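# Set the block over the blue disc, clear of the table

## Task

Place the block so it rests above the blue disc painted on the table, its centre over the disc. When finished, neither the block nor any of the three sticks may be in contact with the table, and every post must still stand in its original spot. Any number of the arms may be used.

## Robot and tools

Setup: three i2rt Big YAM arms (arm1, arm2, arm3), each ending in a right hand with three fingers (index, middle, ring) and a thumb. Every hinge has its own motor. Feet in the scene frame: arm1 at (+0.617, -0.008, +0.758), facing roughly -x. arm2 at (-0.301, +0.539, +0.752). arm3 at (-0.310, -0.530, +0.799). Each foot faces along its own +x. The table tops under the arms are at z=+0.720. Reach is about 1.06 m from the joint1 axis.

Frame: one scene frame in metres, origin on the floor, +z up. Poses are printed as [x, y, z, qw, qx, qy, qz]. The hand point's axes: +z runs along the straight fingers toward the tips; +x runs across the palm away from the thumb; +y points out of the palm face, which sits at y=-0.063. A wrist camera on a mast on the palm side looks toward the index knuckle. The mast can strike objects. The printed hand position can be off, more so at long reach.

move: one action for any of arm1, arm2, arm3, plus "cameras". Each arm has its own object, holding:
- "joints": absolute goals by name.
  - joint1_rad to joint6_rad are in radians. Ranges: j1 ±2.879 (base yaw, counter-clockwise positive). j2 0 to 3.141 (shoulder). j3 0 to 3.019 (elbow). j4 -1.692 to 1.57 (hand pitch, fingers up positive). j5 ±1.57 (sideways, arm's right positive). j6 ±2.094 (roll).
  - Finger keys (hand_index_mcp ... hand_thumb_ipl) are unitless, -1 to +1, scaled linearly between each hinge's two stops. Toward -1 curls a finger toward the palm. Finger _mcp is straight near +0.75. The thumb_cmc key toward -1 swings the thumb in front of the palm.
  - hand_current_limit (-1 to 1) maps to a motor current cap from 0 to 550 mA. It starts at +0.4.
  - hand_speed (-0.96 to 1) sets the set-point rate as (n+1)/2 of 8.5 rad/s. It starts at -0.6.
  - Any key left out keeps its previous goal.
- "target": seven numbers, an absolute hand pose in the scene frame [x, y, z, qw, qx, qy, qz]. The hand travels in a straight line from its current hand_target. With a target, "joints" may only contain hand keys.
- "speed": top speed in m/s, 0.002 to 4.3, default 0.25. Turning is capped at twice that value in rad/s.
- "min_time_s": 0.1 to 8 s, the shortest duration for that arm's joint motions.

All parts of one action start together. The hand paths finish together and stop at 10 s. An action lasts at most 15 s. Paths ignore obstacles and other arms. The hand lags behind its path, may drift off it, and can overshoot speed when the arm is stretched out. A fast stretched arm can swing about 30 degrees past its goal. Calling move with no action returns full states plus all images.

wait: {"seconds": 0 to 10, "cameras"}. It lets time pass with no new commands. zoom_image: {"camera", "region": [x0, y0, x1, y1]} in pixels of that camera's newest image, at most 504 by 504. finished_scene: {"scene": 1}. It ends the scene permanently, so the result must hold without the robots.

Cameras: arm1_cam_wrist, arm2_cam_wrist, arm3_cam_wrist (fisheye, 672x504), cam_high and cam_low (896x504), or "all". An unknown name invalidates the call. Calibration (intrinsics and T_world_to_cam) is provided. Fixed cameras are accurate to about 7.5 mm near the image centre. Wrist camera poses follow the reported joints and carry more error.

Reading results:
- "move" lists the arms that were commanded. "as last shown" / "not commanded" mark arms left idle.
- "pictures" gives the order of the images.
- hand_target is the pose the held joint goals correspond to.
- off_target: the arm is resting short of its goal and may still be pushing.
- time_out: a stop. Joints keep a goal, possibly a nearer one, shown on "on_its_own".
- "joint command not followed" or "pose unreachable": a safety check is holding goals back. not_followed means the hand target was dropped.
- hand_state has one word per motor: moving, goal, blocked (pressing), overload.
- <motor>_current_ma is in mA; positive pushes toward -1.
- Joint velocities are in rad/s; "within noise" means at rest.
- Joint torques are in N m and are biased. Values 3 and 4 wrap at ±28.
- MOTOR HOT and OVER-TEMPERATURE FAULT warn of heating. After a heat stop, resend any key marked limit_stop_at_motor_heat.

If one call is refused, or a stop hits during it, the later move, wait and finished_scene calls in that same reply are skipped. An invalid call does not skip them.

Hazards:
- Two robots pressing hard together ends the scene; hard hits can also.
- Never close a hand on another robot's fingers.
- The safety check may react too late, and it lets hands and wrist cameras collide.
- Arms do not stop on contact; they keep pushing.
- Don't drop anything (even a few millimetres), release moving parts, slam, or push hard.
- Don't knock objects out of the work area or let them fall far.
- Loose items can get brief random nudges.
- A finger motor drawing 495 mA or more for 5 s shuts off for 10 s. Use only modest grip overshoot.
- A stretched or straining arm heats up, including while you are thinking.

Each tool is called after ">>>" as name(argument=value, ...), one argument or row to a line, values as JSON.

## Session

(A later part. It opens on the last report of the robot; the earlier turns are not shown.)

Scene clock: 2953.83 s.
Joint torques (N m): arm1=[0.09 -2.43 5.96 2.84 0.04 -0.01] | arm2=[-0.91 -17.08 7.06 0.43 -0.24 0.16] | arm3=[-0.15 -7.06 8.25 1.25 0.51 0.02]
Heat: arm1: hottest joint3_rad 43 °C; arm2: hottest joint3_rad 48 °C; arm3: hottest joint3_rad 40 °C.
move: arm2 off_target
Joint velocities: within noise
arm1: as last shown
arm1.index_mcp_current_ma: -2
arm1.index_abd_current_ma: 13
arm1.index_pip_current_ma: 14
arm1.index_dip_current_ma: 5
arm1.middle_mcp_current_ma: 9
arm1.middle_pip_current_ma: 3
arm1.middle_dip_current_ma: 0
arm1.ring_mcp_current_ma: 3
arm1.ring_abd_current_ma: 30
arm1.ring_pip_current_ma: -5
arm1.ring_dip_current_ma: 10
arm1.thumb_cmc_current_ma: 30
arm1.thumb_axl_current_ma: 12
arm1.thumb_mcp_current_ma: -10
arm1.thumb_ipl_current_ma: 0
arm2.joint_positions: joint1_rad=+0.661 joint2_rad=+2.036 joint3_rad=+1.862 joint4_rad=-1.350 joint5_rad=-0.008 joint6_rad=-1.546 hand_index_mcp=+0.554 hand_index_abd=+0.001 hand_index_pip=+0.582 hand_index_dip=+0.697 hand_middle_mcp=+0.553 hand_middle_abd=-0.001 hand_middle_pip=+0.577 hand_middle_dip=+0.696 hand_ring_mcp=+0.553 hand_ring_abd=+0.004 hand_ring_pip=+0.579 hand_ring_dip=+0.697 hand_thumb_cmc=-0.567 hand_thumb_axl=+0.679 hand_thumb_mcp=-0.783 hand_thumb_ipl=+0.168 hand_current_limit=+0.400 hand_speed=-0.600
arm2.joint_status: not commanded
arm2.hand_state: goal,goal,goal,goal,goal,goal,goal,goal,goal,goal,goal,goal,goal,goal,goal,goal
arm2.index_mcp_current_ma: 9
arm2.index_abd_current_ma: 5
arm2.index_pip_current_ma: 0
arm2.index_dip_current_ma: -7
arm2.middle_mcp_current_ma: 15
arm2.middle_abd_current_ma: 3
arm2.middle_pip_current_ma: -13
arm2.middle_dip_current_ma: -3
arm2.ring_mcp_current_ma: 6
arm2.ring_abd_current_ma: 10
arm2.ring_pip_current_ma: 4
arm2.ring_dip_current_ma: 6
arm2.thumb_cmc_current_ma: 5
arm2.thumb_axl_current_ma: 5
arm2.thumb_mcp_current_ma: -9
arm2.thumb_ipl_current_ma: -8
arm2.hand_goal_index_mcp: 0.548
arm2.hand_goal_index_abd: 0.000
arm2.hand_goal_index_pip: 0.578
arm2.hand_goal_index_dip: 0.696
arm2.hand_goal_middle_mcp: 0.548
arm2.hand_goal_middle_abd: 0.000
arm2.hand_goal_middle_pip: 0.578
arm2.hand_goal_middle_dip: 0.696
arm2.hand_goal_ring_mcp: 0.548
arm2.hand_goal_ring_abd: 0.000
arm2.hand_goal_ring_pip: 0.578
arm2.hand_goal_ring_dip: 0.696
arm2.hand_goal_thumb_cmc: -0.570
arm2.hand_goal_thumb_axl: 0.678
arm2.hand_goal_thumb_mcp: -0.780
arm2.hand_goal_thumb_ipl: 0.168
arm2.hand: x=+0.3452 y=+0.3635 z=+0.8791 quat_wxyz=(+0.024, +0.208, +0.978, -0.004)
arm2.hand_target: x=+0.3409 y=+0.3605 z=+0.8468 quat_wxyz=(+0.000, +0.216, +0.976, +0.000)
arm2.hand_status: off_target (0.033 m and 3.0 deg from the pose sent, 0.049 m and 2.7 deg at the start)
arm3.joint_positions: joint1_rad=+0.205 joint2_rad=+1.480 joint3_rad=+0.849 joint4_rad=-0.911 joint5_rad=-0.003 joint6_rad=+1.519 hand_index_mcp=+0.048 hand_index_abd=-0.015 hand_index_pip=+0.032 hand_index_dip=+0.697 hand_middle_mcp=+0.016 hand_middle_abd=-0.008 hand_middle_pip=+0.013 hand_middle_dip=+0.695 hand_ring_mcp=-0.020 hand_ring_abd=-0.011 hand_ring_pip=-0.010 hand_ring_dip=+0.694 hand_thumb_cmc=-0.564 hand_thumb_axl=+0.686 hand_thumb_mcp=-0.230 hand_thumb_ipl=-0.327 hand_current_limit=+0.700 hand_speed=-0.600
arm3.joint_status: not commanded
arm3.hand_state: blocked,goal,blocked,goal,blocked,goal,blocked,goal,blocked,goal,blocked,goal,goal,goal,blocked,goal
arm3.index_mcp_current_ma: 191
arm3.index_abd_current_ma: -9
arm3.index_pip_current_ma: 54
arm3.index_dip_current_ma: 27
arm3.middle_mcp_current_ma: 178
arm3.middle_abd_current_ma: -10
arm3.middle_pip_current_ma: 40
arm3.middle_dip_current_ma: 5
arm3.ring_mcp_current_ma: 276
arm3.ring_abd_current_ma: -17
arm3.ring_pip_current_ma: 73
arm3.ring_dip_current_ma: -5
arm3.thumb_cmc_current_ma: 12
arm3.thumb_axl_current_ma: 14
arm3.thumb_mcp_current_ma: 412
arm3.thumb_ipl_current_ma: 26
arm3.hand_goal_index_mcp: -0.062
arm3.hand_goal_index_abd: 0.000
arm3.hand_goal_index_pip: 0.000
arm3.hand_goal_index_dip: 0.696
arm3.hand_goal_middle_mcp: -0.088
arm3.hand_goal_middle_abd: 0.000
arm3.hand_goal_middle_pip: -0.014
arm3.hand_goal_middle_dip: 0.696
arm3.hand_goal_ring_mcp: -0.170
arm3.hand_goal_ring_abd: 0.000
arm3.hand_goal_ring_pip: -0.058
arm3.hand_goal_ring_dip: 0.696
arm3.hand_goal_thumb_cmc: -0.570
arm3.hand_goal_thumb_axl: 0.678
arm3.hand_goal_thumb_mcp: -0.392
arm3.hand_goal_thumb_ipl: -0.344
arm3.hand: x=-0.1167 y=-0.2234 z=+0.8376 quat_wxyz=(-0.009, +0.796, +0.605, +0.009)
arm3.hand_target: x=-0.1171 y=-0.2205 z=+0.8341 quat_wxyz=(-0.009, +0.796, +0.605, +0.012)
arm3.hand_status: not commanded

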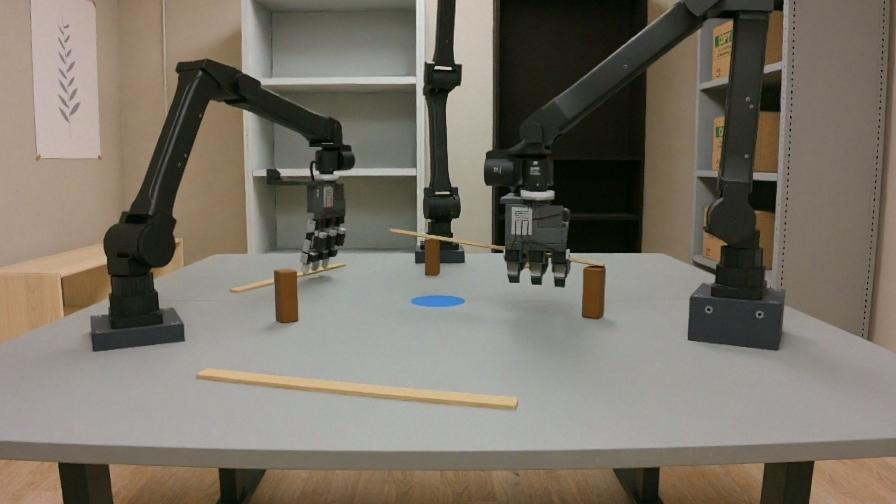

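>>> move(
  arm2={"target": [0.340, 0.358, 0.831, -0.02, 0.2164, 0.9763, 0.0], "speed": 0.05},
  cameras=["cam_low", "arm2_cam_wrist"],
)

>>> zoom_image(
  camera="cam_low",
  region=[220, 200, 380, 320],
)

>>> zoom_image(
  camera="arm2_cam_wrist",
  region=[200, 0, 500, 230],
)

Scene clock: 2968.97 s.
Joint torques (N m): arm1=[0.09 -2.43 5.94 2.82 0.04 -0.01] | arm2=[-0.56 -17.26 8.5 -0.29 -0.27 0.12] | arm3=[-0.15 -7.24 8.27 1.25 0.52 0.02]
Heat: arm1: hottest joint3_rad 43 °C; arm2: hottest joint3_rad 48 °C; arm3: hottest joint3_rad 40 °C.
move: arm2 off_target
Joint velocities: within noise
arm1, arm3: as last shown
arm1.index_mcp_current_ma: -3
arm1.index_abd_current_ma: 4
arm1.index_pip_current_ma: 19
arm1.index_dip_current_ma: 4
arm1.middle_mcp_current_ma: 6
arm1.middle_pip_current_ma: 11
arm1.middle_dip_current_ma: -4
arm1.ring_mcp_current_ma: 8
arm1.ring_abd_current_ma: 31
arm1.ring_pip_current_ma: -3
arm1.ring_dip_current_ma: 5
arm1.thumb_cmc_current_ma: 29
arm1.thumb_axl_current_ma: 11
arm1.thumb_mcp_current_ma: -12
arm1.thumb_ipl_current_ma: 1
arm2.joint_positions: joint1_rad=+0.657 joint2_rad=+2.065 joint3_rad=+1.862 joint4_rad=-1.357 joint5_rad=+0.000 joint6_rad=-1.545 hand_index_mcp=+0.540 hand_index_abd=+0.005 hand_index_pip=+0.573 hand_index_dip=+0.695 hand_middle_mcp=+0.553 hand_middle_abd=+0.004 hand_middle_pip=+0.577 hand_middle_dip=+0.692 hand_ring_mcp=+0.552 hand_ring_abd=+0.002 hand_ring_pip=+0.579 hand_ring_dip=+0.698 hand_thumb_cmc=-0.567 hand_thumb_axl=+0.678 hand_thumb_mcp=-0.780 hand_thumb_ipl=+0.168 hand_current_limit=+0.400 hand_speed=-0.600
arm2.joint_status: not commanded
arm2.hand_state: goal,goal,goal,goal,goal,goal,goal,goal,goal,goal,goal,goal,goal,goal,goal,goal
arm2.index_mcp_current_ma: -10
arm2.index_abd_current_ma: 12
arm2.index_pip_current_ma: -11
arm2.index_dip_current_ma: -6
arm2.middle_mcp_current_ma: 18
arm2.middle_abd_current_ma: 5
arm2.middle_pip_current_ma: -8
arm2.middle_dip_current_ma: -10
arm2.ring_mcp_current_ma: 6
arm2.ring_abd_current_ma: 11
arm2.ring_pip_current_ma: 10
arm2.ring_dip_current_ma: 10
arm2.thumb_cmc_current_ma: 8
arm2.thumb_axl_current_ma: 4
arm2.thumb_mcp_current_ma: -4
arm2.thumb_ipl_current_ma: -8
arm2.hand_goal_index_mcp: 0.548
arm2.hand_goal_index_abd: 0.000
arm2.hand_goal_index_pip: 0.578
arm2.hand_goal_index_dip: 0.696
arm2.hand_goal_middle_mcp: 0.548
arm2.hand_goal_middle_abd: 0.000
arm2.hand_goal_middle_pip: 0.578
arm2.hand_goal_middle_dip: 0.696
arm2.hand_goal_ring_mcp: 0.548
arm2.hand_goal_ring_abd: 0.000
arm2.hand_goal_ring_pip: 0.578
arm2.hand_goal_ring_dip: 0.696
arm2.hand_goal_thumb_cmc: -0.570
arm2.hand_goal_thumb_axl: 0.678
arm2.hand_goal_thumb_mcp: -0.780
arm2.hand_goal_thumb_ipl: 0.168
arm2.hand: x=+0.3421 y=+0.3602 z=+0.8599 quat_wxyz=(+0.006, +0.210, +0.978, -0.004)
arm2.hand_target: x=+0.3392 y=+0.3585 z=+0.8316 quat_wxyz=(-0.020, +0.216, +0.976, +0.000)
arm2.hand_status: off_target (0.029 m and 3.1 deg from the pose sent, 0.049 m and 5.1 deg at the start)
arm3.index_mcp_current_ma: 202
arm3.index_abd_current_ma: -11
arm3.index_pip_current_ma: 43
arm3.index_dip_current_ma: 2
arm3.middle_mcp_current_ma: 163
arm3.middle_abd_current_ma: 1
arm3.middle_pip_current_ma: 31
arm3.middle_dip_current_ma: 11
arm3.ring_abd_current_ma: -10
arm3.ring_pip_current_ma: 58
arm3.ring_dip_current_ma: -3
arm3.thumb_cmc_current_ma: 3
arm3.thumb_axl_current_ma: 5
arm3.thumb_mcp_current_ma: 394
arm3.thumb_ipl_current_ma: 33
pictures: arm2_cam_wrist, cam_low
arm2_cam_wrist: T_world_to_cam=[[0.97462, 0.22335, 0.01507, -0.39039], [0.14477, -0.68022, 0.71857, -0.46507], [0.17074, -0.69815, -0.6953, 0.91376]] pos_world=[0.29179, 0.40878, 0.9754]

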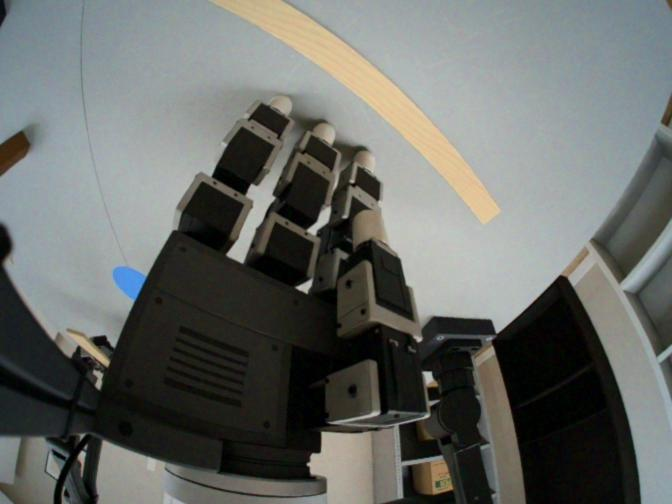

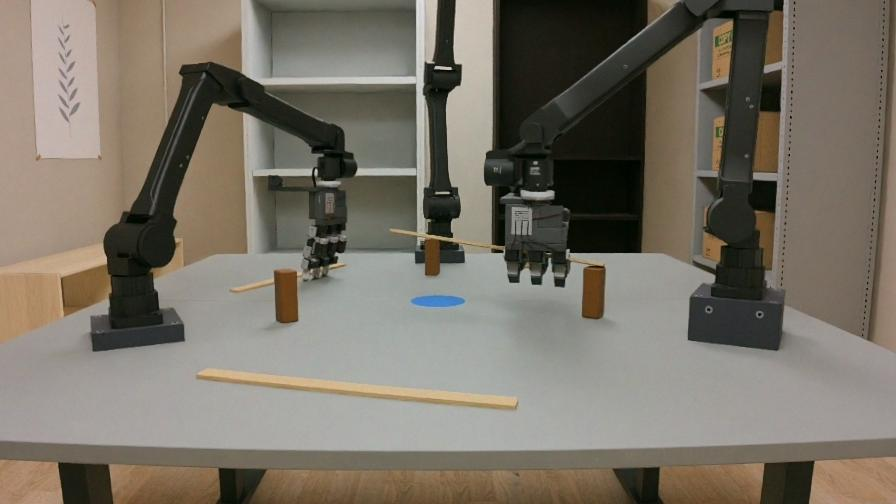

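Scaled by 3.150 from the camera's image (finer frame: 1280x720).

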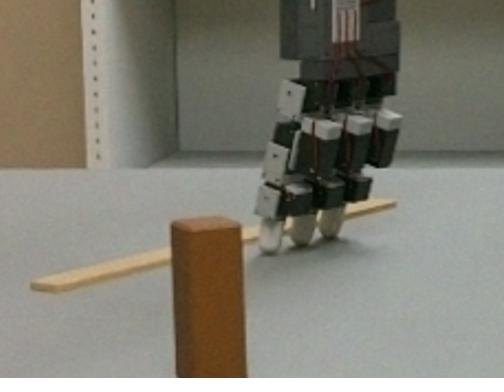

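Scaled by 1.680 from the camera's image (finer frame: 960x720).

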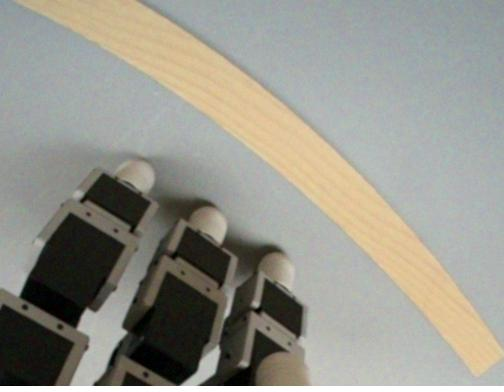

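>>> move(
  arm2={"joints": {"joint1_rad": 0.80}, "min_time_s": 1.5},
  cameras=["cam_high", "arm2_cam_wrist", "cam_low"],
)

Scene clock: 2987.50 s.
Joint torques (N m): arm1=[0.09 -2.43 5.96 2.82 0.05 0] | arm2=[2.08 -16.5 8.49 -0.25 -1.4 0] | arm3=[0.03 -7.12 8.25 1.21 0.52 0.02]
Heat: arm1: hottest joint3_rad 43 °C; arm2: hottest joint3_rad 48 °C; arm3: hottest joint3_rad 40 °C.
move: arm2 done
Joint velocities: within noise
arm1, arm3: as last shown
arm1.index_mcp_current_ma: 1
arm1.index_abd_current_ma: 8
arm1.index_pip_current_ma: 18
arm1.index_dip_current_ma: 2
arm1.middle_mcp_current_ma: 8
arm1.middle_abd_current_ma: 16
arm1.middle_pip_current_ma: 9
arm1.middle_dip_current_ma: -5
arm1.ring_mcp_current_ma: 10
arm1.ring_dip_current_ma: 7
arm1.thumb_cmc_current_ma: 31
arm1.thumb_axl_current_ma: 10
arm1.thumb_mcp_current_ma: -9
arm1.thumb_ipl_current_ma: 2
arm2.joint_positions: joint1_rad=+0.767 joint2_rad=+2.060 joint3_rad=+1.862 joint4_rad=-1.357 joint5_rad=+0.028 joint6_rad=-1.533 hand_index_mcp=+0.650 hand_index_abd=+0.001 hand_index_pip=+0.658 hand_index_dip=+0.734 hand_middle_mcp=+0.557 hand_middle_abd=+0.005 hand_middle_pip=+0.583 hand_middle_dip=+0.697 hand_ring_mcp=+0.551 hand_ring_abd=+0.002 hand_ring_pip=+0.579 hand_ring_dip=+0.700 hand_thumb_cmc=-0.567 hand_thumb_axl=+0.678 hand_thumb_mcp=-0.779 hand_thumb_ipl=+0.168 hand_current_limit=+0.400 hand_speed=-0.600
arm2.joint_status: all done
arm2.hand_state: blocked,goal,blocked,blocked,goal,goal,goal,goal,goal,goal,goal,goal,goal,goal,goal,goal
arm2.index_mcp_current_ma: 313
arm2.index_abd_current_ma: 5
arm2.index_pip_current_ma: 204
arm2.index_dip_current_ma: 77
arm2.middle_mcp_current_ma: 25
arm2.middle_abd_current_ma: 7
arm2.middle_pip_current_ma: -4
arm2.middle_dip_current_ma: -11
arm2.ring_mcp_current_ma: 3
arm2.ring_abd_current_ma: 9
arm2.ring_pip_current_ma: 5
arm2.ring_dip_current_ma: 5
arm2.thumb_cmc_current_ma: 8
arm2.thumb_axl_current_ma: 4
arm2.thumb_mcp_current_ma: -6
arm2.thumb_ipl_current_ma: -6
arm2.hand_goal_index_mcp: 0.548
arm2.hand_goal_index_abd: 0.000
arm2.hand_goal_index_pip: 0.578
arm2.hand_goal_index_dip: 0.696
arm2.hand_goal_middle_mcp: 0.548
arm2.hand_goal_middle_abd: 0.000
arm2.hand_goal_middle_pip: 0.578
arm2.hand_goal_middle_dip: 0.696
arm2.hand_goal_ring_mcp: 0.548
arm2.hand_goal_ring_abd: 0.000
arm2.hand_goal_ring_pip: 0.578
arm2.hand_goal_ring_dip: 0.696
arm2.hand_goal_thumb_cmc: -0.570
arm2.hand_goal_thumb_axl: 0.678
arm2.hand_goal_thumb_mcp: -0.780
arm2.hand_goal_thumb_ipl: 0.168
arm2.hand: x=+0.3576 y=+0.4267 z=+0.8605 quat_wxyz=(+0.007, +0.163, +0.987, -0.018)
arm2.hand_target: x=+0.3587 y=+0.4534 z=+0.8308 quat_wxyz=(-0.020, +0.145, +0.989, -0.002)
arm2.hand_status: not commanded
arm3.index_mcp_current_ma: 199
arm3.index_abd_current_ma: -13
arm3.index_pip_current_ma: 50
arm3.index_dip_current_ma: 1
arm3.middle_mcp_current_ma: 176
arm3.middle_abd_current_ma: 7
arm3.middle_pip_current_ma: 25
arm3.middle_dip_current_ma: 8
arm3.ring_mcp_current_ma: 268
arm3.ring_abd_current_ma: -6
arm3.ring_pip_current_ma: 69
arm3.ring_dip_current_ma: 18
arm3.thumb_cmc_current_ma: 17
arm3.thumb_axl_current_ma: 16
arm3.thumb_mcp_current_ma: 406
arm3.thumb_ipl_current_ma: 25
pictures: arm2_cam_wrist, cam_high, cam_low
arm2_cam_wrist: T_world_to_cam=[[0.94837, 0.31714, 0.0027, -0.44036], [0.21269, -0.6423, 0.73635, -0.47836], [0.23526, -0.69776, -0.67659, 0.91868]] pos_world=[0.30324, 0.47343, 0.97501]

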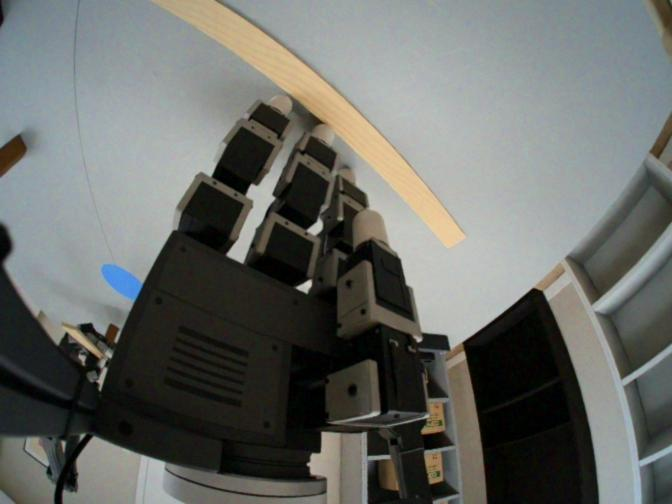

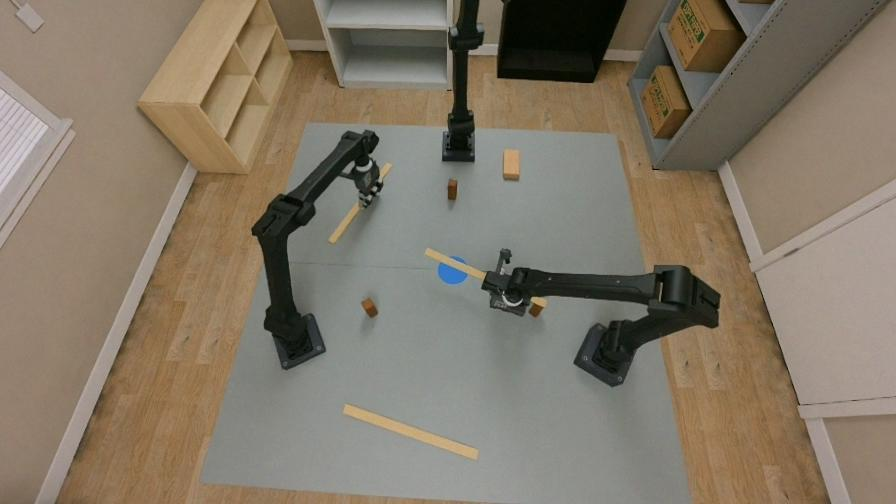

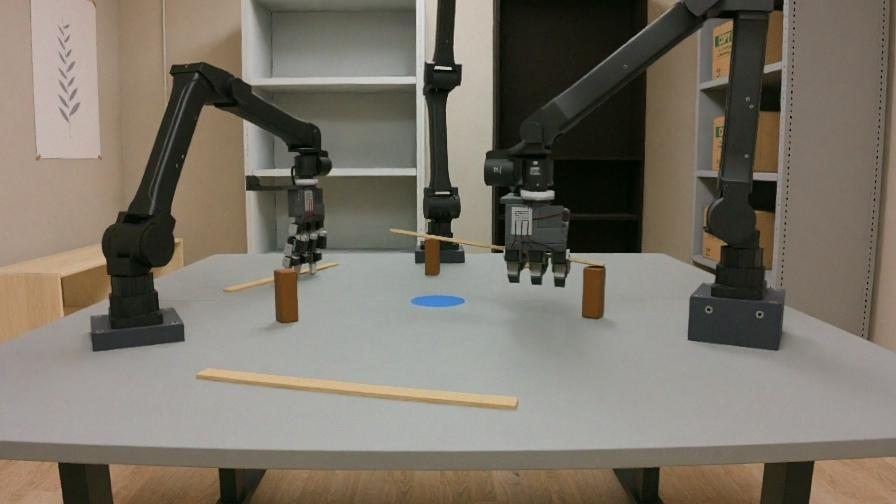

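>>> zoom_image(
  camera="cam_high",
  region=[310, 140, 430, 250],
)

Scaled by 4.200 from the camera's image (finer frame: 1280x720).

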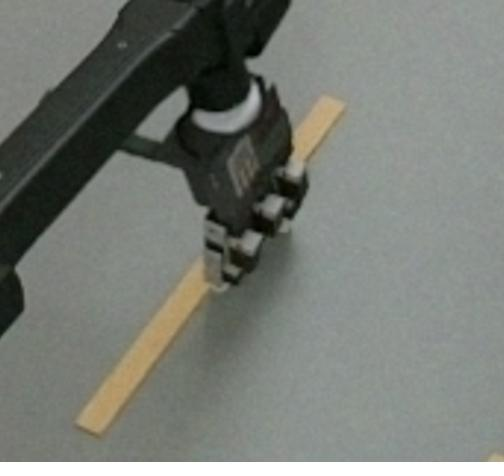

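>>> move(
  arm2={"target": [0.362, 0.470, 0.861, -0.01, 0.1270, 0.9919, 0.0], "speed": 0.08, "joints": {"hand_index_mcp": 0.60}},
  cameras=["cam_high", "arm2_cam_wrist", "cam_low"],
)

>>> zoom_image(
  camera="cam_high",
  region=[310, 140, 430, 250],
)

Scene clock: 3022.17 s.
Joint torques (N m): arm1=[0.09 -2.43 5.94 2.84 0.04 0] | arm2=[0.62 -18.43 10.52 -0.43 -0.84 -0.12] | arm3=[0.03 -7.06 8.27 1.29 0.51 0.02]
Heat: arm1: hottest joint3_rad 43 °C; arm2: hottest joint3_rad 48 °C; arm3: hottest joint3_rad 40 °C.
move: arm2 off_target
Joint velocities: within noise
arm1.joint_positions: joint1_rad=+0.250 joint2_rad=+1.438 joint3_rad=+2.828 joint4_rad=-1.330 joint5_rad=-0.023 joint6_rad=+1.049 hand_index_mcp=+1.000 hand_index_abd=+0.256 hand_index_pip=-0.482 hand_index_dip=+0.007 hand_middle_mcp=+0.763 hand_middle_abd=+0.145 hand_middle_pip=+0.577 hand_middle_dip=+0.696 hand_ring_mcp=+0.762 hand_ring_abd=-0.087 hand_ring_pip=+0.577 hand_ring_dip=+0.696 hand_thumb_cmc=-0.545 hand_thumb_axl=+0.683 hand_thumb_mcp=-0.784 hand_thumb_ipl=+0.168 hand_current_limit=+0.400 hand_speed=-0.600
arm1.joint_status: not commanded
arm1.hand_state: overload,goal,goal,goal,goal,goal,goal,goal,goal,blocked,goal,goal,blocked,goal,goal,goal
arm1.index_mcp_current_ma: -1
arm1.index_abd_current_ma: 3
arm1.index_pip_current_ma: 14
arm1.index_dip_current_ma: 1
arm1.middle_mcp_current_ma: 2
arm1.middle_abd_current_ma: 13
arm1.middle_pip_current_ma: -1
arm1.middle_dip_current_ma: -2
arm1.ring_mcp_current_ma: 8
arm1.ring_abd_current_ma: 30
arm1.ring_pip_current_ma: -4
arm1.ring_dip_current_ma: 10
arm1.thumb_cmc_current_ma: 33
arm1.thumb_axl_current_ma: 9
arm1.thumb_mcp_current_ma: -17
arm1.thumb_ipl_current_ma: 3
arm1.hand_goal_index_mcp: 0.754
arm1.hand_goal_index_abd: 0.250
arm1.hand_goal_index_pip: -0.500
arm1.hand_goal_index_dip: 0.000
arm1.hand_goal_middle_mcp: 0.754
arm1.hand_goal_middle_abd: 0.140
arm1.hand_goal_middle_pip: 0.576
arm1.hand_goal_middle_dip: 0.696
arm1.hand_goal_ring_mcp: 0.754
arm1.hand_goal_ring_abd: -0.140
arm1.hand_goal_ring_pip: 0.576
arm1.hand_goal_ring_dip: 0.696
arm1.hand_goal_thumb_cmc: -0.570
arm1.hand_goal_thumb_axl: 0.678
arm1.hand_goal_thumb_mcp: -0.780
arm1.hand_goal_thumb_ipl: 0.168
arm1.hand: x=+0.2486 y=-0.0272 z=+1.6844 quat_wxyz=(+0.722, +0.274, -0.631, -0.082)
arm1.hand_target: x=+0.2482 y=-0.0274 z=+1.6884 quat_wxyz=(+0.727, +0.272, -0.626, -0.083)
arm1.hand_status: not commanded
arm2.joint_positions: joint1_rad=+0.810 joint2_rad=+2.058 joint3_rad=+1.865 joint4_rad=-1.393 joint5_rad=+0.008 joint6_rad=-1.533 hand_index_mcp=+0.669 hand_index_abd=+0.018 hand_index_pip=+0.635 hand_index_dip=+0.726 hand_middle_mcp=+0.558 hand_middle_abd=+0.006 hand_middle_pip=+0.583 hand_middle_dip=+0.697 hand_ring_mcp=+0.551 hand_ring_abd=+0.002 hand_ring_pip=+0.579 hand_ring_dip=+0.700 hand_thumb_cmc=-0.567 hand_thumb_axl=+0.679 hand_thumb_mcp=-0.782 hand_thumb_ipl=+0.168 hand_current_limit=+0.400 hand_speed=-0.600
arm2.joint_status: hand_index_mcp off_target (ended at +0.669, target +0.600)
arm2.hand_state: blocked,goal,blocked,blocked,goal,goal,goal,goal,goal,goal,goal,goal,goal,goal,goal,goal
arm2.index_mcp_current_ma: 192
arm2.index_abd_current_ma: 21
arm2.index_pip_current_ma: 137
arm2.index_dip_current_ma: 55
arm2.middle_mcp_current_ma: 25
arm2.middle_abd_current_ma: 4
arm2.middle_pip_current_ma: -6
arm2.middle_dip_current_ma: -10
arm2.ring_mcp_current_ma: 5
arm2.ring_abd_current_ma: 10
arm2.ring_pip_current_ma: 6
arm2.ring_dip_current_ma: 12
arm2.thumb_cmc_current_ma: 9
arm2.thumb_axl_current_ma: 3
arm2.thumb_mcp_current_ma: -10
arm2.thumb_ipl_current_ma: -10
arm2.hand_goal_index_mcp: 0.600
arm2.hand_goal_index_abd: 0.000
arm2.hand_goal_index_pip: 0.578
arm2.hand_goal_index_dip: 0.696
arm2.hand_goal_middle_mcp: 0.548
arm2.hand_goal_middle_abd: 0.000
arm2.hand_goal_middle_pip: 0.578
arm2.hand_goal_middle_dip: 0.696
arm2.hand_goal_ring_mcp: 0.548
arm2.hand_goal_ring_abd: 0.000
arm2.hand_goal_ring_pip: 0.578
arm2.hand_goal_ring_dip: 0.696
arm2.hand_goal_thumb_cmc: -0.570
arm2.hand_goal_thumb_axl: 0.678
arm2.hand_goal_thumb_mcp: -0.780
arm2.hand_goal_thumb_ipl: 0.168
arm2.hand: x=+0.3552 y=+0.4601 z=+0.8637 quat_wxyz=(-0.007, +0.141, +0.990, -0.007)
arm2.hand_target: x=+0.3616 y=+0.4701 z=+0.8609 quat_wxyz=(-0.010, +0.127, +0.992, +0.000)
arm2.hand_status: off_target (0.012 m and 1.9 deg from the pose sent, 0.043 m and 5.0 deg at the start)
arm3: as last shown
arm3.index_mcp_current_ma: 214
arm3.index_abd_current_ma: -1
arm3.index_pip_current_ma: 34
arm3.index_dip_current_ma: 3
arm3.middle_mcp_current_ma: 167
arm3.middle_abd_current_ma: -8
arm3.middle_dip_current_ma: 5
arm3.ring_mcp_current_ma: 262
arm3.ring_abd_current_ma: -4
arm3.ring_pip_current_ma: 71
arm3.ring_dip_current_ma: 4
arm3.thumb_cmc_current_ma: -12
arm3.thumb_axl_current_ma: 11
arm3.thumb_mcp_current_ma: 390
pictures: arm2_cam_wrist, cam_high, cam_low
arm2_cam_wrist: T_world_to_cam=[[0.93392, 0.35731, -0.01145, -0.44977], [0.25807, -0.6517, 0.71322, -0.45054], [0.24738, -0.66904, -0.70085, 0.94814]] pos_world=[0.30177, 0.50144, 0.98068]

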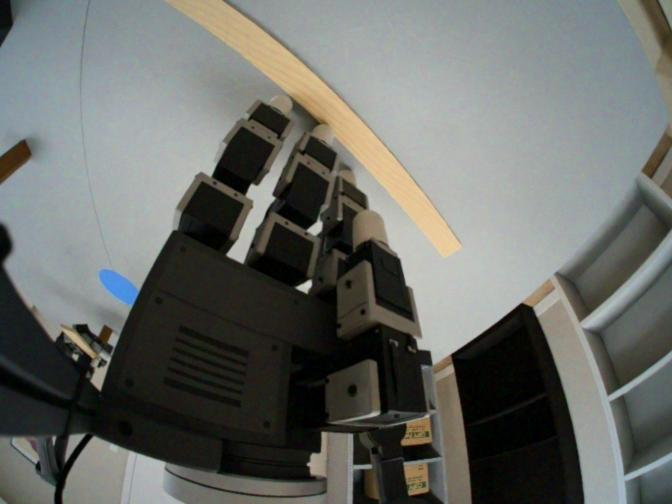

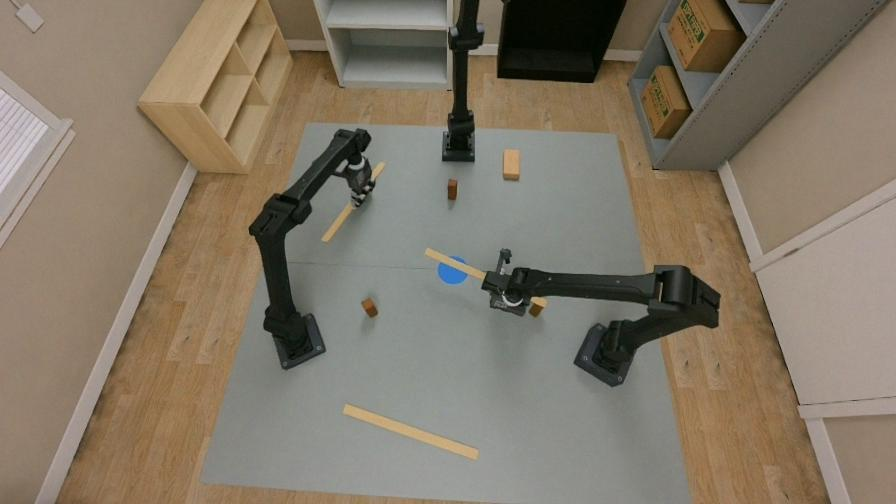

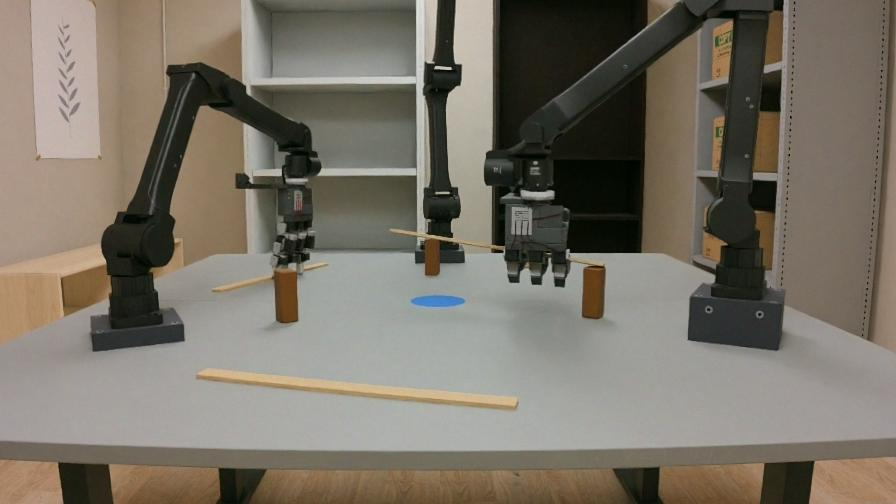

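Scaled by 4.200 from the camera's image (finer frame: 1280x720).

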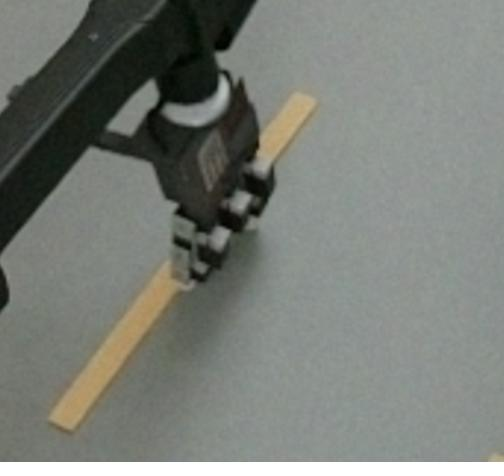

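>>> move(
  arm2={"joints": {"hand_index_mcp": 1.0, "hand_index_pip": 1.0, "hand_index_dip": 1.0}},
  cameras=[],
)

>>> move(
  arm2={"joints": {"joint1_rad": 0.95}, "min_time_s": 2.0},
  cameras=["cam_high", "arm2_cam_wrist", "cam_low"],
)

>>> zoom_image(
  camera="cam_high",
  region=[300, 140, 420, 250],
)

Scene clock: 3038.33 s.
Joint torques (N m): arm1=[0.15 -2.43 5.96 2.82 0.05 -0.01] | arm2=[0.26 -18.43 10.5 -0.35 -0.33 -0.09] | arm3=[-0.03 -7.12 8.25 1.21 0.52 0.02]
Heat: arm1: hottest joint3_rad 43 °C; arm2: hottest joint3_rad 51 °C; arm3: hottest joint3_rad 40 °C.
move: arm2 off_target
Joint velocities: within noise
arm1, arm3: as last shown
arm1.index_mcp_current_ma: 5
arm1.index_abd_current_ma: 12
arm1.index_pip_current_ma: 15
arm1.index_dip_current_ma: 2
arm1.middle_mcp_current_ma: 7
arm1.middle_abd_current_ma: 12
arm1.middle_pip_current_ma: 1
arm1.middle_dip_current_ma: 2
arm1.ring_abd_current_ma: 29
arm1.ring_pip_current_ma: -5
arm1.ring_dip_current_ma: 12
arm1.thumb_cmc_current_ma: 30
arm1.thumb_mcp_current_ma: -9
arm2.joint_positions: joint1_rad=+0.815 joint2_rad=+2.058 joint3_rad=+1.865 joint4_rad=-1.395 joint5_rad=-0.003 joint6_rad=-1.534 hand_index_mcp=+0.995 hand_index_abd=+0.003 hand_index_pip=+0.976 hand_index_dip=+1.000 hand_middle_mcp=+0.557 hand_middle_abd=+0.008 hand_middle_pip=+0.583 hand_middle_dip=+0.697 hand_ring_mcp=+0.552 hand_ring_abd=+0.001 hand_ring_pip=+0.579 hand_ring_dip=+0.701 hand_thumb_cmc=-0.567 hand_thumb_axl=+0.679 hand_thumb_mcp=-0.783 hand_thumb_ipl=+0.168 hand_current_limit=+0.400 hand_speed=-0.600
arm2.joint_status: hand_index_pip off_target (ended at +0.976, target +1.000); the others done
arm2.hand_state: goal,goal,blocked,goal,goal,goal,goal,goal,goal,goal,goal,goal,goal,goal,goal,goal
arm2.index_mcp_current_ma: -8
arm2.index_abd_current_ma: 5
arm2.index_pip_current_ma: -52
arm2.index_dip_current_ma: -6
arm2.middle_mcp_current_ma: 24
arm2.middle_abd_current_ma: 7
arm2.middle_pip_current_ma: -6
arm2.middle_dip_current_ma: -6
arm2.ring_mcp_current_ma: 2
arm2.ring_abd_current_ma: 7
arm2.ring_pip_current_ma: 11
arm2.ring_dip_current_ma: 10
arm2.thumb_cmc_current_ma: 11
arm2.thumb_axl_current_ma: 5
arm2.thumb_mcp_current_ma: -6
arm2.thumb_ipl_current_ma: -9
arm2.hand_goal_index_mcp: 1.000
arm2.hand_goal_index_abd: 0.000
arm2.hand_goal_index_pip: 1.000
arm2.hand_goal_index_dip: 1.000
arm2.hand_goal_middle_mcp: 0.548
arm2.hand_goal_middle_abd: 0.000
arm2.hand_goal_middle_pip: 0.578
arm2.hand_goal_middle_dip: 0.696
arm2.hand_goal_ring_mcp: 0.548
arm2.hand_goal_ring_abd: 0.000
arm2.hand_goal_ring_pip: 0.578
arm2.hand_goal_ring_dip: 0.696
arm2.hand_goal_thumb_cmc: -0.570
arm2.hand_goal_thumb_axl: 0.678
arm2.hand_goal_thumb_mcp: -0.780
arm2.hand_goal_thumb_ipl: 0.168
arm2.hand: x=+0.3553 y=+0.4653 z=+0.8645 quat_wxyz=(-0.008, +0.138, +0.990, -0.001)
arm2.hand_target: x=+0.3616 y=+0.4701 z=+0.8609 quat_wxyz=(-0.010, +0.127, +0.992, +0.000)
arm2.hand_status: not commanded
arm3.index_mcp_current_ma: 204
arm3.index_abd_current_ma: -20
arm3.index_pip_current_ma: 40
arm3.index_dip_current_ma: 15
arm3.middle_mcp_current_ma: 194
arm3.middle_abd_current_ma: -2
arm3.middle_pip_current_ma: 42
arm3.middle_dip_current_ma: 8
arm3.ring_mcp_current_ma: 276
arm3.ring_abd_current_ma: -15
arm3.ring_pip_current_ma: 77
arm3.ring_dip_current_ma: -5
arm3.thumb_cmc_current_ma: 2
arm3.thumb_mcp_current_ma: 392

Scene clock: 3040.70 s.
Joint torques (N m): arm1=[0.09 -2.43 5.96 2.82 0.04 -0.01] | arm2=[-0.15 -18.49 10.07 -0.23 -0.32 -0.1] | arm3=[0.03 -7.06 8.27 1.26 0.52 0.02]
Heat: arm1: hottest joint3_rad 43 °C; arm2: hottest joint3_rad 51 °C; arm3: hottest joint3_rad 40 °C.
move: arm2 done
Joint velocities: within noise
arm1, arm3: as last shown
arm1.index_mcp_current_ma: -3
arm1.index_abd_current_ma: 6
arm1.index_pip_current_ma: 16
arm1.index_dip_current_ma: 0
arm1.middle_abd_current_ma: 20
arm1.middle_dip_current_ma: 1
arm1.ring_abd_current_ma: 33
arm1.ring_pip_current_ma: -8
arm1.thumb_cmc_current_ma: 33
arm1.thumb_axl_current_ma: 1
arm1.thumb_mcp_current_ma: -17
arm1.thumb_ipl_current_ma: 0
arm2.joint_positions: joint1_rad=+0.947 joint2_rad=+2.058 joint3_rad=+1.870 joint4_rad=-1.399 joint5_rad=-0.003 joint6_rad=-1.534 hand_index_mcp=+0.994 hand_index_abd=+0.002 hand_index_pip=+0.976 hand_index_dip=+1.000 hand_middle_mcp=+0.555 hand_middle_abd=+0.006 hand_middle_pip=+0.583 hand_middle_dip=+0.700 hand_ring_mcp=+0.552 hand_ring_abd=+0.006 hand_ring_pip=+0.579 hand_ring_dip=+0.701 hand_thumb_cmc=-0.567 hand_thumb_axl=+0.679 hand_thumb_mcp=-0.783 hand_thumb_ipl=+0.168 hand_current_limit=+0.400 hand_speed=-0.600
arm2.joint_status: all done
arm2.hand_state: goal,goal,blocked,goal,goal,goal,goal,goal,goal,goal,goal,goal,goal,goal,goal,goal
arm2.index_mcp_current_ma: -9
arm2.index_abd_current_ma: 8
arm2.index_pip_current_ma: -50
arm2.index_dip_current_ma: -3
arm2.middle_mcp_current_ma: 23
arm2.middle_abd_current_ma: 8
arm2.middle_pip_current_ma: -5
arm2.middle_dip_current_ma: -3
arm2.ring_mcp_current_ma: 3
arm2.ring_abd_current_ma: 14
arm2.ring_pip_current_ma: 8
arm2.ring_dip_current_ma: 13
arm2.thumb_cmc_current_ma: 5
arm2.thumb_axl_current_ma: 5
arm2.thumb_mcp_current_ma: -9
arm2.thumb_ipl_current_ma: -10
arm2.hand_goal_index_mcp: 1.000
arm2.hand_goal_index_abd: 0.000
arm2.hand_goal_index_pip: 1.000
arm2.hand_goal_index_dip: 1.000
arm2.hand_goal_middle_mcp: 0.548
arm2.hand_goal_middle_abd: 0.000
arm2.hand_goal_middle_pip: 0.578
arm2.hand_goal_middle_dip: 0.696
arm2.hand_goal_ring_mcp: 0.548
arm2.hand_goal_ring_abd: 0.000
arm2.hand_goal_ring_pip: 0.578
arm2.hand_goal_ring_dip: 0.696
arm2.hand_goal_thumb_cmc: -0.570
arm2.hand_goal_thumb_axl: 0.678
arm2.hand_goal_thumb_mcp: -0.780
arm2.hand_goal_thumb_ipl: 0.168
arm2.hand: x=+0.3600 y=+0.5526 z=+0.8656 quat_wxyz=(-0.008, +0.072, +0.997, -0.002)
arm2.hand_target: x=+0.3652 y=+0.5546 z=+0.8603 quat_wxyz=(-0.010, +0.064, +0.998, -0.001)
arm2.hand_status: not commanded
arm3.index_mcp_current_ma: 190
arm3.index_abd_current_ma: -10
arm3.index_pip_current_ma: 26
arm3.index_dip_current_ma: -2
arm3.middle_mcp_current_ma: 166
arm3.middle_abd_current_ma: -6
arm3.middle_pip_current_ma: 29
arm3.middle_dip_current_ma: 12
arm3.ring_mcp_current_ma: 278
arm3.ring_abd_current_ma: -3
arm3.ring_pip_current_ma: 63
arm3.ring_dip_current_ma: 1
arm3.thumb_cmc_current_ma: 7
arm3.thumb_axl_current_ma: 21
arm3.thumb_mcp_current_ma: 394
arm3.thumb_ipl_current_ma: 23
pictures: arm2_cam_wrist, cam_high, cam_low
arm2_cam_wrist: T_world_to_cam=[[0.87553, 0.48312, -0.0067, -0.53994], [0.34636, -0.61789, 0.70587, -0.43702], [0.33688, -0.62033, -0.70831, 0.95752]] pos_world=[0.30153, 0.58481, 0.98308]

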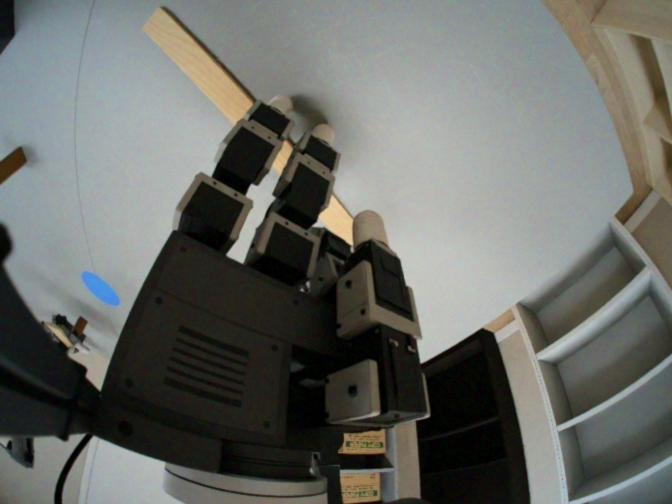

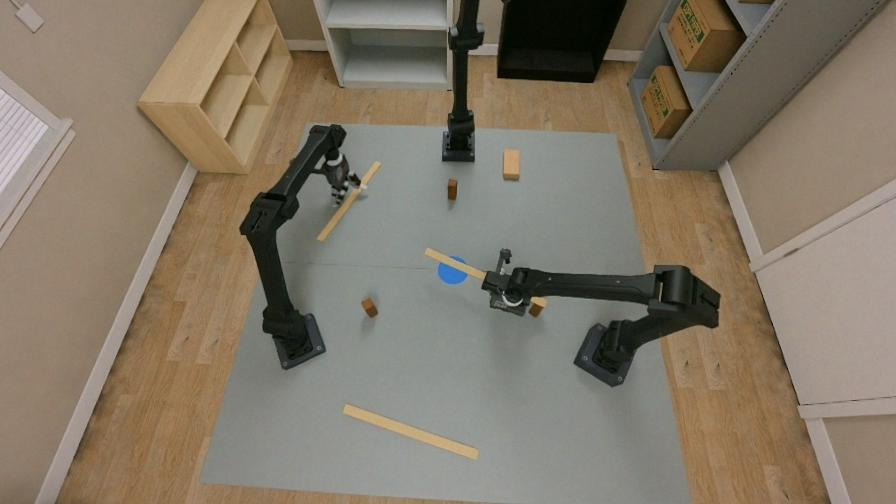

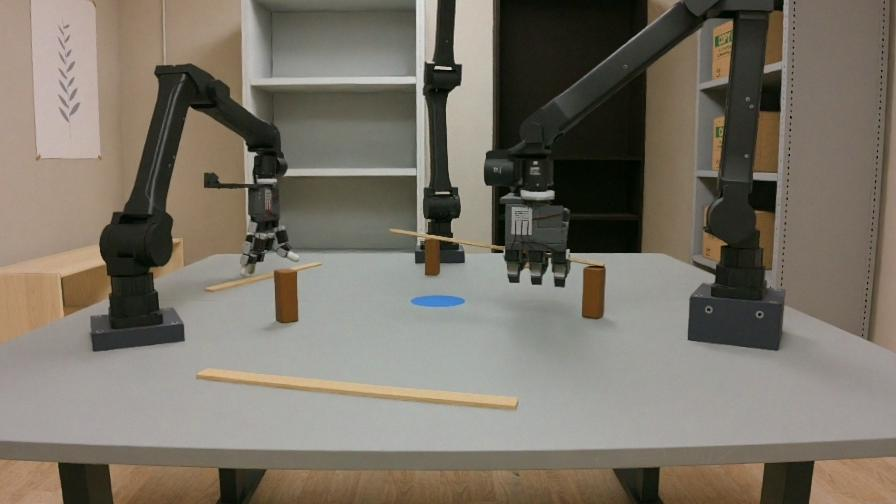

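Scaled by 4.200 from the camera's image (finer frame: 1280x720).

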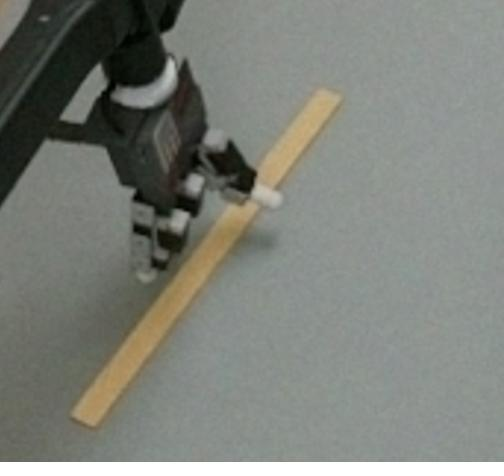

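>>> move(
  cameras=["cam_high","arm2_cam_wrist"],
)

Scene clock: 3091.20 s.
Joint torques (N m): arm1=[0.09 -2.43 5.96 2.84 0.05 -0.01] | arm2=[-0.15 -18.61 10.18 -0.23 -0.34 -0.1] | arm3=[-0.15 -7.06 8.29 1.28 0.51 0.02]
Heat: arm1: hottest joint3_rad 42 °C; arm2: hottest joint3_rad 50 °C; arm3: hottest joint3_rad 40 °C.
Joint velocities: within noise
arm1.joint_positions: joint1_rad=+0.250 joint2_rad=+1.438 joint3_rad=+2.828 joint4_rad=-1.330 joint5_rad=-0.023 joint6_rad=+1.049 hand_index_mcp=+1.000 hand_index_abd=+0.256 hand_index_pip=-0.482 hand_index_dip=+0.007 hand_middle_mcp=+0.763 hand_middle_abd=+0.145 hand_middle_pip=+0.577 hand_middle_dip=+0.696 hand_ring_mcp=+0.762 hand_ring_abd=-0.087 hand_ring_pip=+0.577 hand_ring_dip=+0.696 hand_thumb_cmc=-0.545 hand_thumb_axl=+0.683 hand_thumb_mcp=-0.784 hand_thumb_ipl=+0.168 hand_current_limit=+0.400 hand_speed=-0.600
arm1.joint_status: not commanded
arm1.hand_state: overload,goal,goal,goal,goal,goal,goal,goal,goal,blocked,goal,goal,blocked,goal,goal,goal
arm1.index_mcp_current_ma: -6
arm1.index_abd_current_ma: 6
arm1.index_pip_current_ma: 15
arm1.index_dip_current_ma: 4
arm1.middle_mcp_current_ma: 4
arm1.middle_abd_current_ma: 12
arm1.middle_pip_current_ma: 5
arm1.middle_dip_current_ma: -7
arm1.ring_mcp_current_ma: 10
arm1.ring_abd_current_ma: 31
arm1.ring_pip_current_ma: -7
arm1.ring_dip_current_ma: 10
arm1.thumb_cmc_current_ma: 31
arm1.thumb_axl_current_ma: 11
arm1.thumb_mcp_current_ma: -13
arm1.thumb_ipl_current_ma: 0
arm1.hand_goal_index_mcp: 0.754
arm1.hand_goal_index_abd: 0.250
arm1.hand_goal_index_pip: -0.500
arm1.hand_goal_index_dip: 0.000
arm1.hand_goal_middle_mcp: 0.754
arm1.hand_goal_middle_abd: 0.140
arm1.hand_goal_middle_pip: 0.576
arm1.hand_goal_middle_dip: 0.696
arm1.hand_goal_ring_mcp: 0.754
arm1.hand_goal_ring_abd: -0.140
arm1.hand_goal_ring_pip: 0.576
arm1.hand_goal_ring_dip: 0.696
arm1.hand_goal_thumb_cmc: -0.570
arm1.hand_goal_thumb_axl: 0.678
arm1.hand_goal_thumb_mcp: -0.780
arm1.hand_goal_thumb_ipl: 0.168
arm1.hand: x=+0.2486 y=-0.0272 z=+1.6844 quat_wxyz=(+0.722, +0.274, -0.631, -0.082) (m; scene frame)
arm1.hand_target: x=+0.2482 y=-0.0274 z=+1.6884 quat_wxyz=(+0.727, +0.272, -0.626, -0.083) (m; scene frame)
arm1.hand_status: not commanded
arm2.joint_positions: joint1_rad=+0.947 joint2_rad=+2.058 joint3_rad=+1.870 joint4_rad=-1.399 joint5_rad=-0.003 joint6_rad=-1.534 hand_index_mcp=+0.994 hand_index_abd=+0.002 hand_index_pip=+0.976 hand_index_dip=+1.000 hand_middle_mcp=+0.555 hand_middle_abd=+0.006 hand_middle_pip=+0.583 hand_middle_dip=+0.700 hand_ring_mcp=+0.552 hand_ring_abd=+0.006 hand_ring_pip=+0.579 hand_ring_dip=+0.701 hand_thumb_cmc=-0.567 hand_thumb_axl=+0.679 hand_thumb_mcp=-0.783 hand_thumb_ipl=+0.168 hand_current_limit=+0.400 hand_speed=-0.600
arm2.joint_status: all done
arm2.hand_state: goal,goal,blocked,goal,goal,goal,goal,goal,goal,goal,goal,goal,goal,goal,goal,goal
arm2.index_mcp_current_ma: -11
arm2.index_abd_current_ma: 7
arm2.index_pip_current_ma: -54
arm2.index_dip_current_ma: -7
arm2.middle_mcp_current_ma: 20
arm2.middle_abd_current_ma: 10
arm2.middle_pip_current_ma: -1
arm2.middle_dip_current_ma: 2
arm2.ring_mcp_current_ma: 4
arm2.ring_abd_current_ma: 11
arm2.ring_pip_current_ma: 8
arm2.ring_dip_current_ma: 8
arm2.thumb_cmc_current_ma: 8
arm2.thumb_axl_current_ma: 3
arm2.thumb_mcp_current_ma: -6
arm2.thumb_ipl_current_ma: -8
arm2.hand_goal_index_mcp: 1.000
arm2.hand_goal_index_abd: 0.000
arm2.hand_goal_index_pip: 1.000
arm2.hand_goal_index_dip: 1.000
arm2.hand_goal_middle_mcp: 0.548
arm2.hand_goal_middle_abd: 0.000
arm2.hand_goal_middle_pip: 0.578
arm2.hand_goal_middle_dip: 0.696
arm2.hand_goal_ring_mcp: 0.548
arm2.hand_goal_ring_abd: 0.000
arm2.hand_goal_ring_pip: 0.578
arm2.hand_goal_ring_dip: 0.696
arm2.hand_goal_thumb_cmc: -0.570
arm2.hand_goal_thumb_axl: 0.678
arm2.hand_goal_thumb_mcp: -0.780
arm2.hand_goal_thumb_ipl: 0.168
arm2.hand: x=+0.3600 y=+0.5526 z=+0.8656 quat_wxyz=(-0.008, +0.072, +0.997, -0.002) (m; scene frame)
arm2.hand_target: x=+0.3652 y=+0.5546 z=+0.8603 quat_wxyz=(-0.010, +0.064, +0.998, -0.001) (m; scene frame)
arm2.hand_status: not commanded
arm3.joint_positions: joint1_rad=+0.205 joint2_rad=+1.480 joint3_rad=+0.849 joint4_rad=-0.911 joint5_rad=-0.003 joint6_rad=+1.519 hand_index_mcp=+0.048 hand_index_abd=-0.015 hand_index_pip=+0.032 hand_index_dip=+0.697 hand_middle_mcp=+0.016 hand_middle_abd=-0.008 hand_middle_pip=+0.013 hand_middle_dip=+0.695 hand_ring_mcp=-0.020 hand_ring_abd=-0.011 hand_ring_pip=-0.010 hand_ring_dip=+0.694 hand_thumb_cmc=-0.564 hand_thumb_axl=+0.686 hand_thumb_mcp=-0.230 hand_thumb_ipl=-0.327 hand_current_limit=+0.700 hand_speed=-0.600
arm3.joint_status: not commanded
arm3.hand_state: blocked,goal,blocked,goal,blocked,goal,blocked,goal,blocked,goal,blocked,goal,goal,goal,blocked,goal
arm3.index_mcp_current_ma: 194
arm3.index_abd_current_ma: 2
arm3.index_pip_current_ma: 28
arm3.index_dip_current_ma: 17
arm3.middle_mcp_current_ma: 174
arm3.middle_abd_current_ma: -5
arm3.middle_pip_current_ma: 28
arm3.middle_dip_current_ma: 14
arm3.ring_mcp_current_ma: 271
arm3.ring_abd_current_ma: -16
arm3.ring_pip_current_ma: 63
arm3.ring_dip_current_ma: -13
arm3.thumb_cmc_current_ma: 7
arm3.thumb_axl_current_ma: 19
arm3.thumb_mcp_current_ma: 411
arm3.thumb_ipl_current_ma: 30
arm3.hand_goal_index_mcp: -0.062
arm3.hand_goal_index_abd: 0.000
arm3.hand_goal_index_pip: 0.000
arm3.hand_goal_index_dip: 0.696
arm3.hand_goal_middle_mcp: -0.088
arm3.hand_goal_middle_abd: 0.000
arm3.hand_goal_middle_pip: -0.014
arm3.hand_goal_middle_dip: 0.696
arm3.hand_goal_ring_mcp: -0.170
arm3.hand_goal_ring_abd: 0.000
arm3.hand_goal_ring_pip: -0.058
arm3.hand_goal_ring_dip: 0.696
arm3.hand_goal_thumb_cmc: -0.570
arm3.hand_goal_thumb_axl: 0.678
arm3.hand_goal_thumb_mcp: -0.392
arm3.hand_goal_thumb_ipl: -0.344
arm3.hand: x=-0.1167 y=-0.2234 z=+0.8376 quat_wxyz=(-0.009, +0.796, +0.605, +0.009) (m; scene frame)
arm3.hand_target: x=-0.1171 y=-0.2205 z=+0.8341 quat_wxyz=(-0.009, +0.796, +0.605, +0.012) (m; scene frame)
arm3.hand_status: not commanded
pictures: arm2_cam_wrist, cam_high
camera_calibration:
arm2_cam_wrist: T_world_to_cam=[[0.87553, 0.48312, -0.0067, -0.53994], [0.34636, -0.61789, 0.70587, -0.43702], [0.33688, -0.62033, -0.70831, 0.95752]] pos_world=[0.30153, 0.58481, 0.98308]

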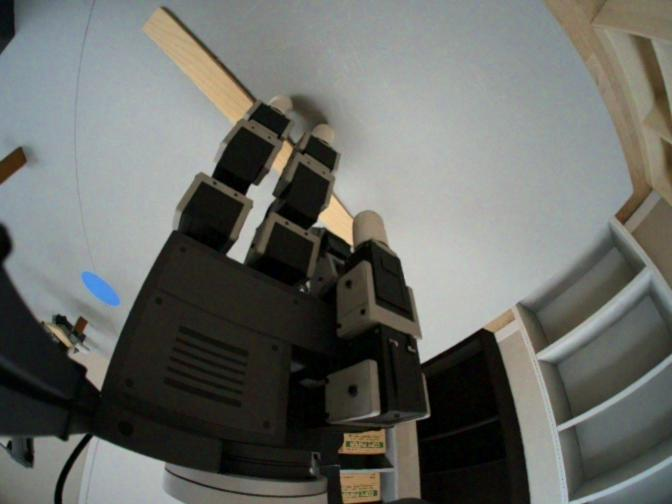

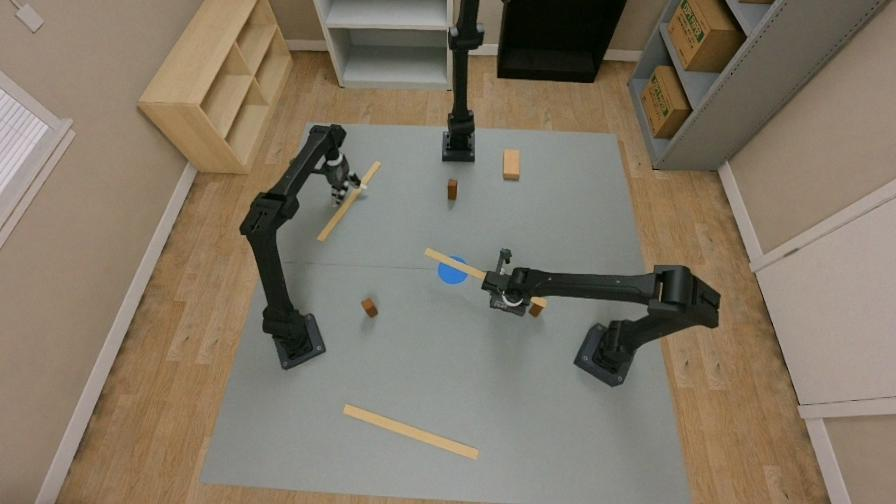

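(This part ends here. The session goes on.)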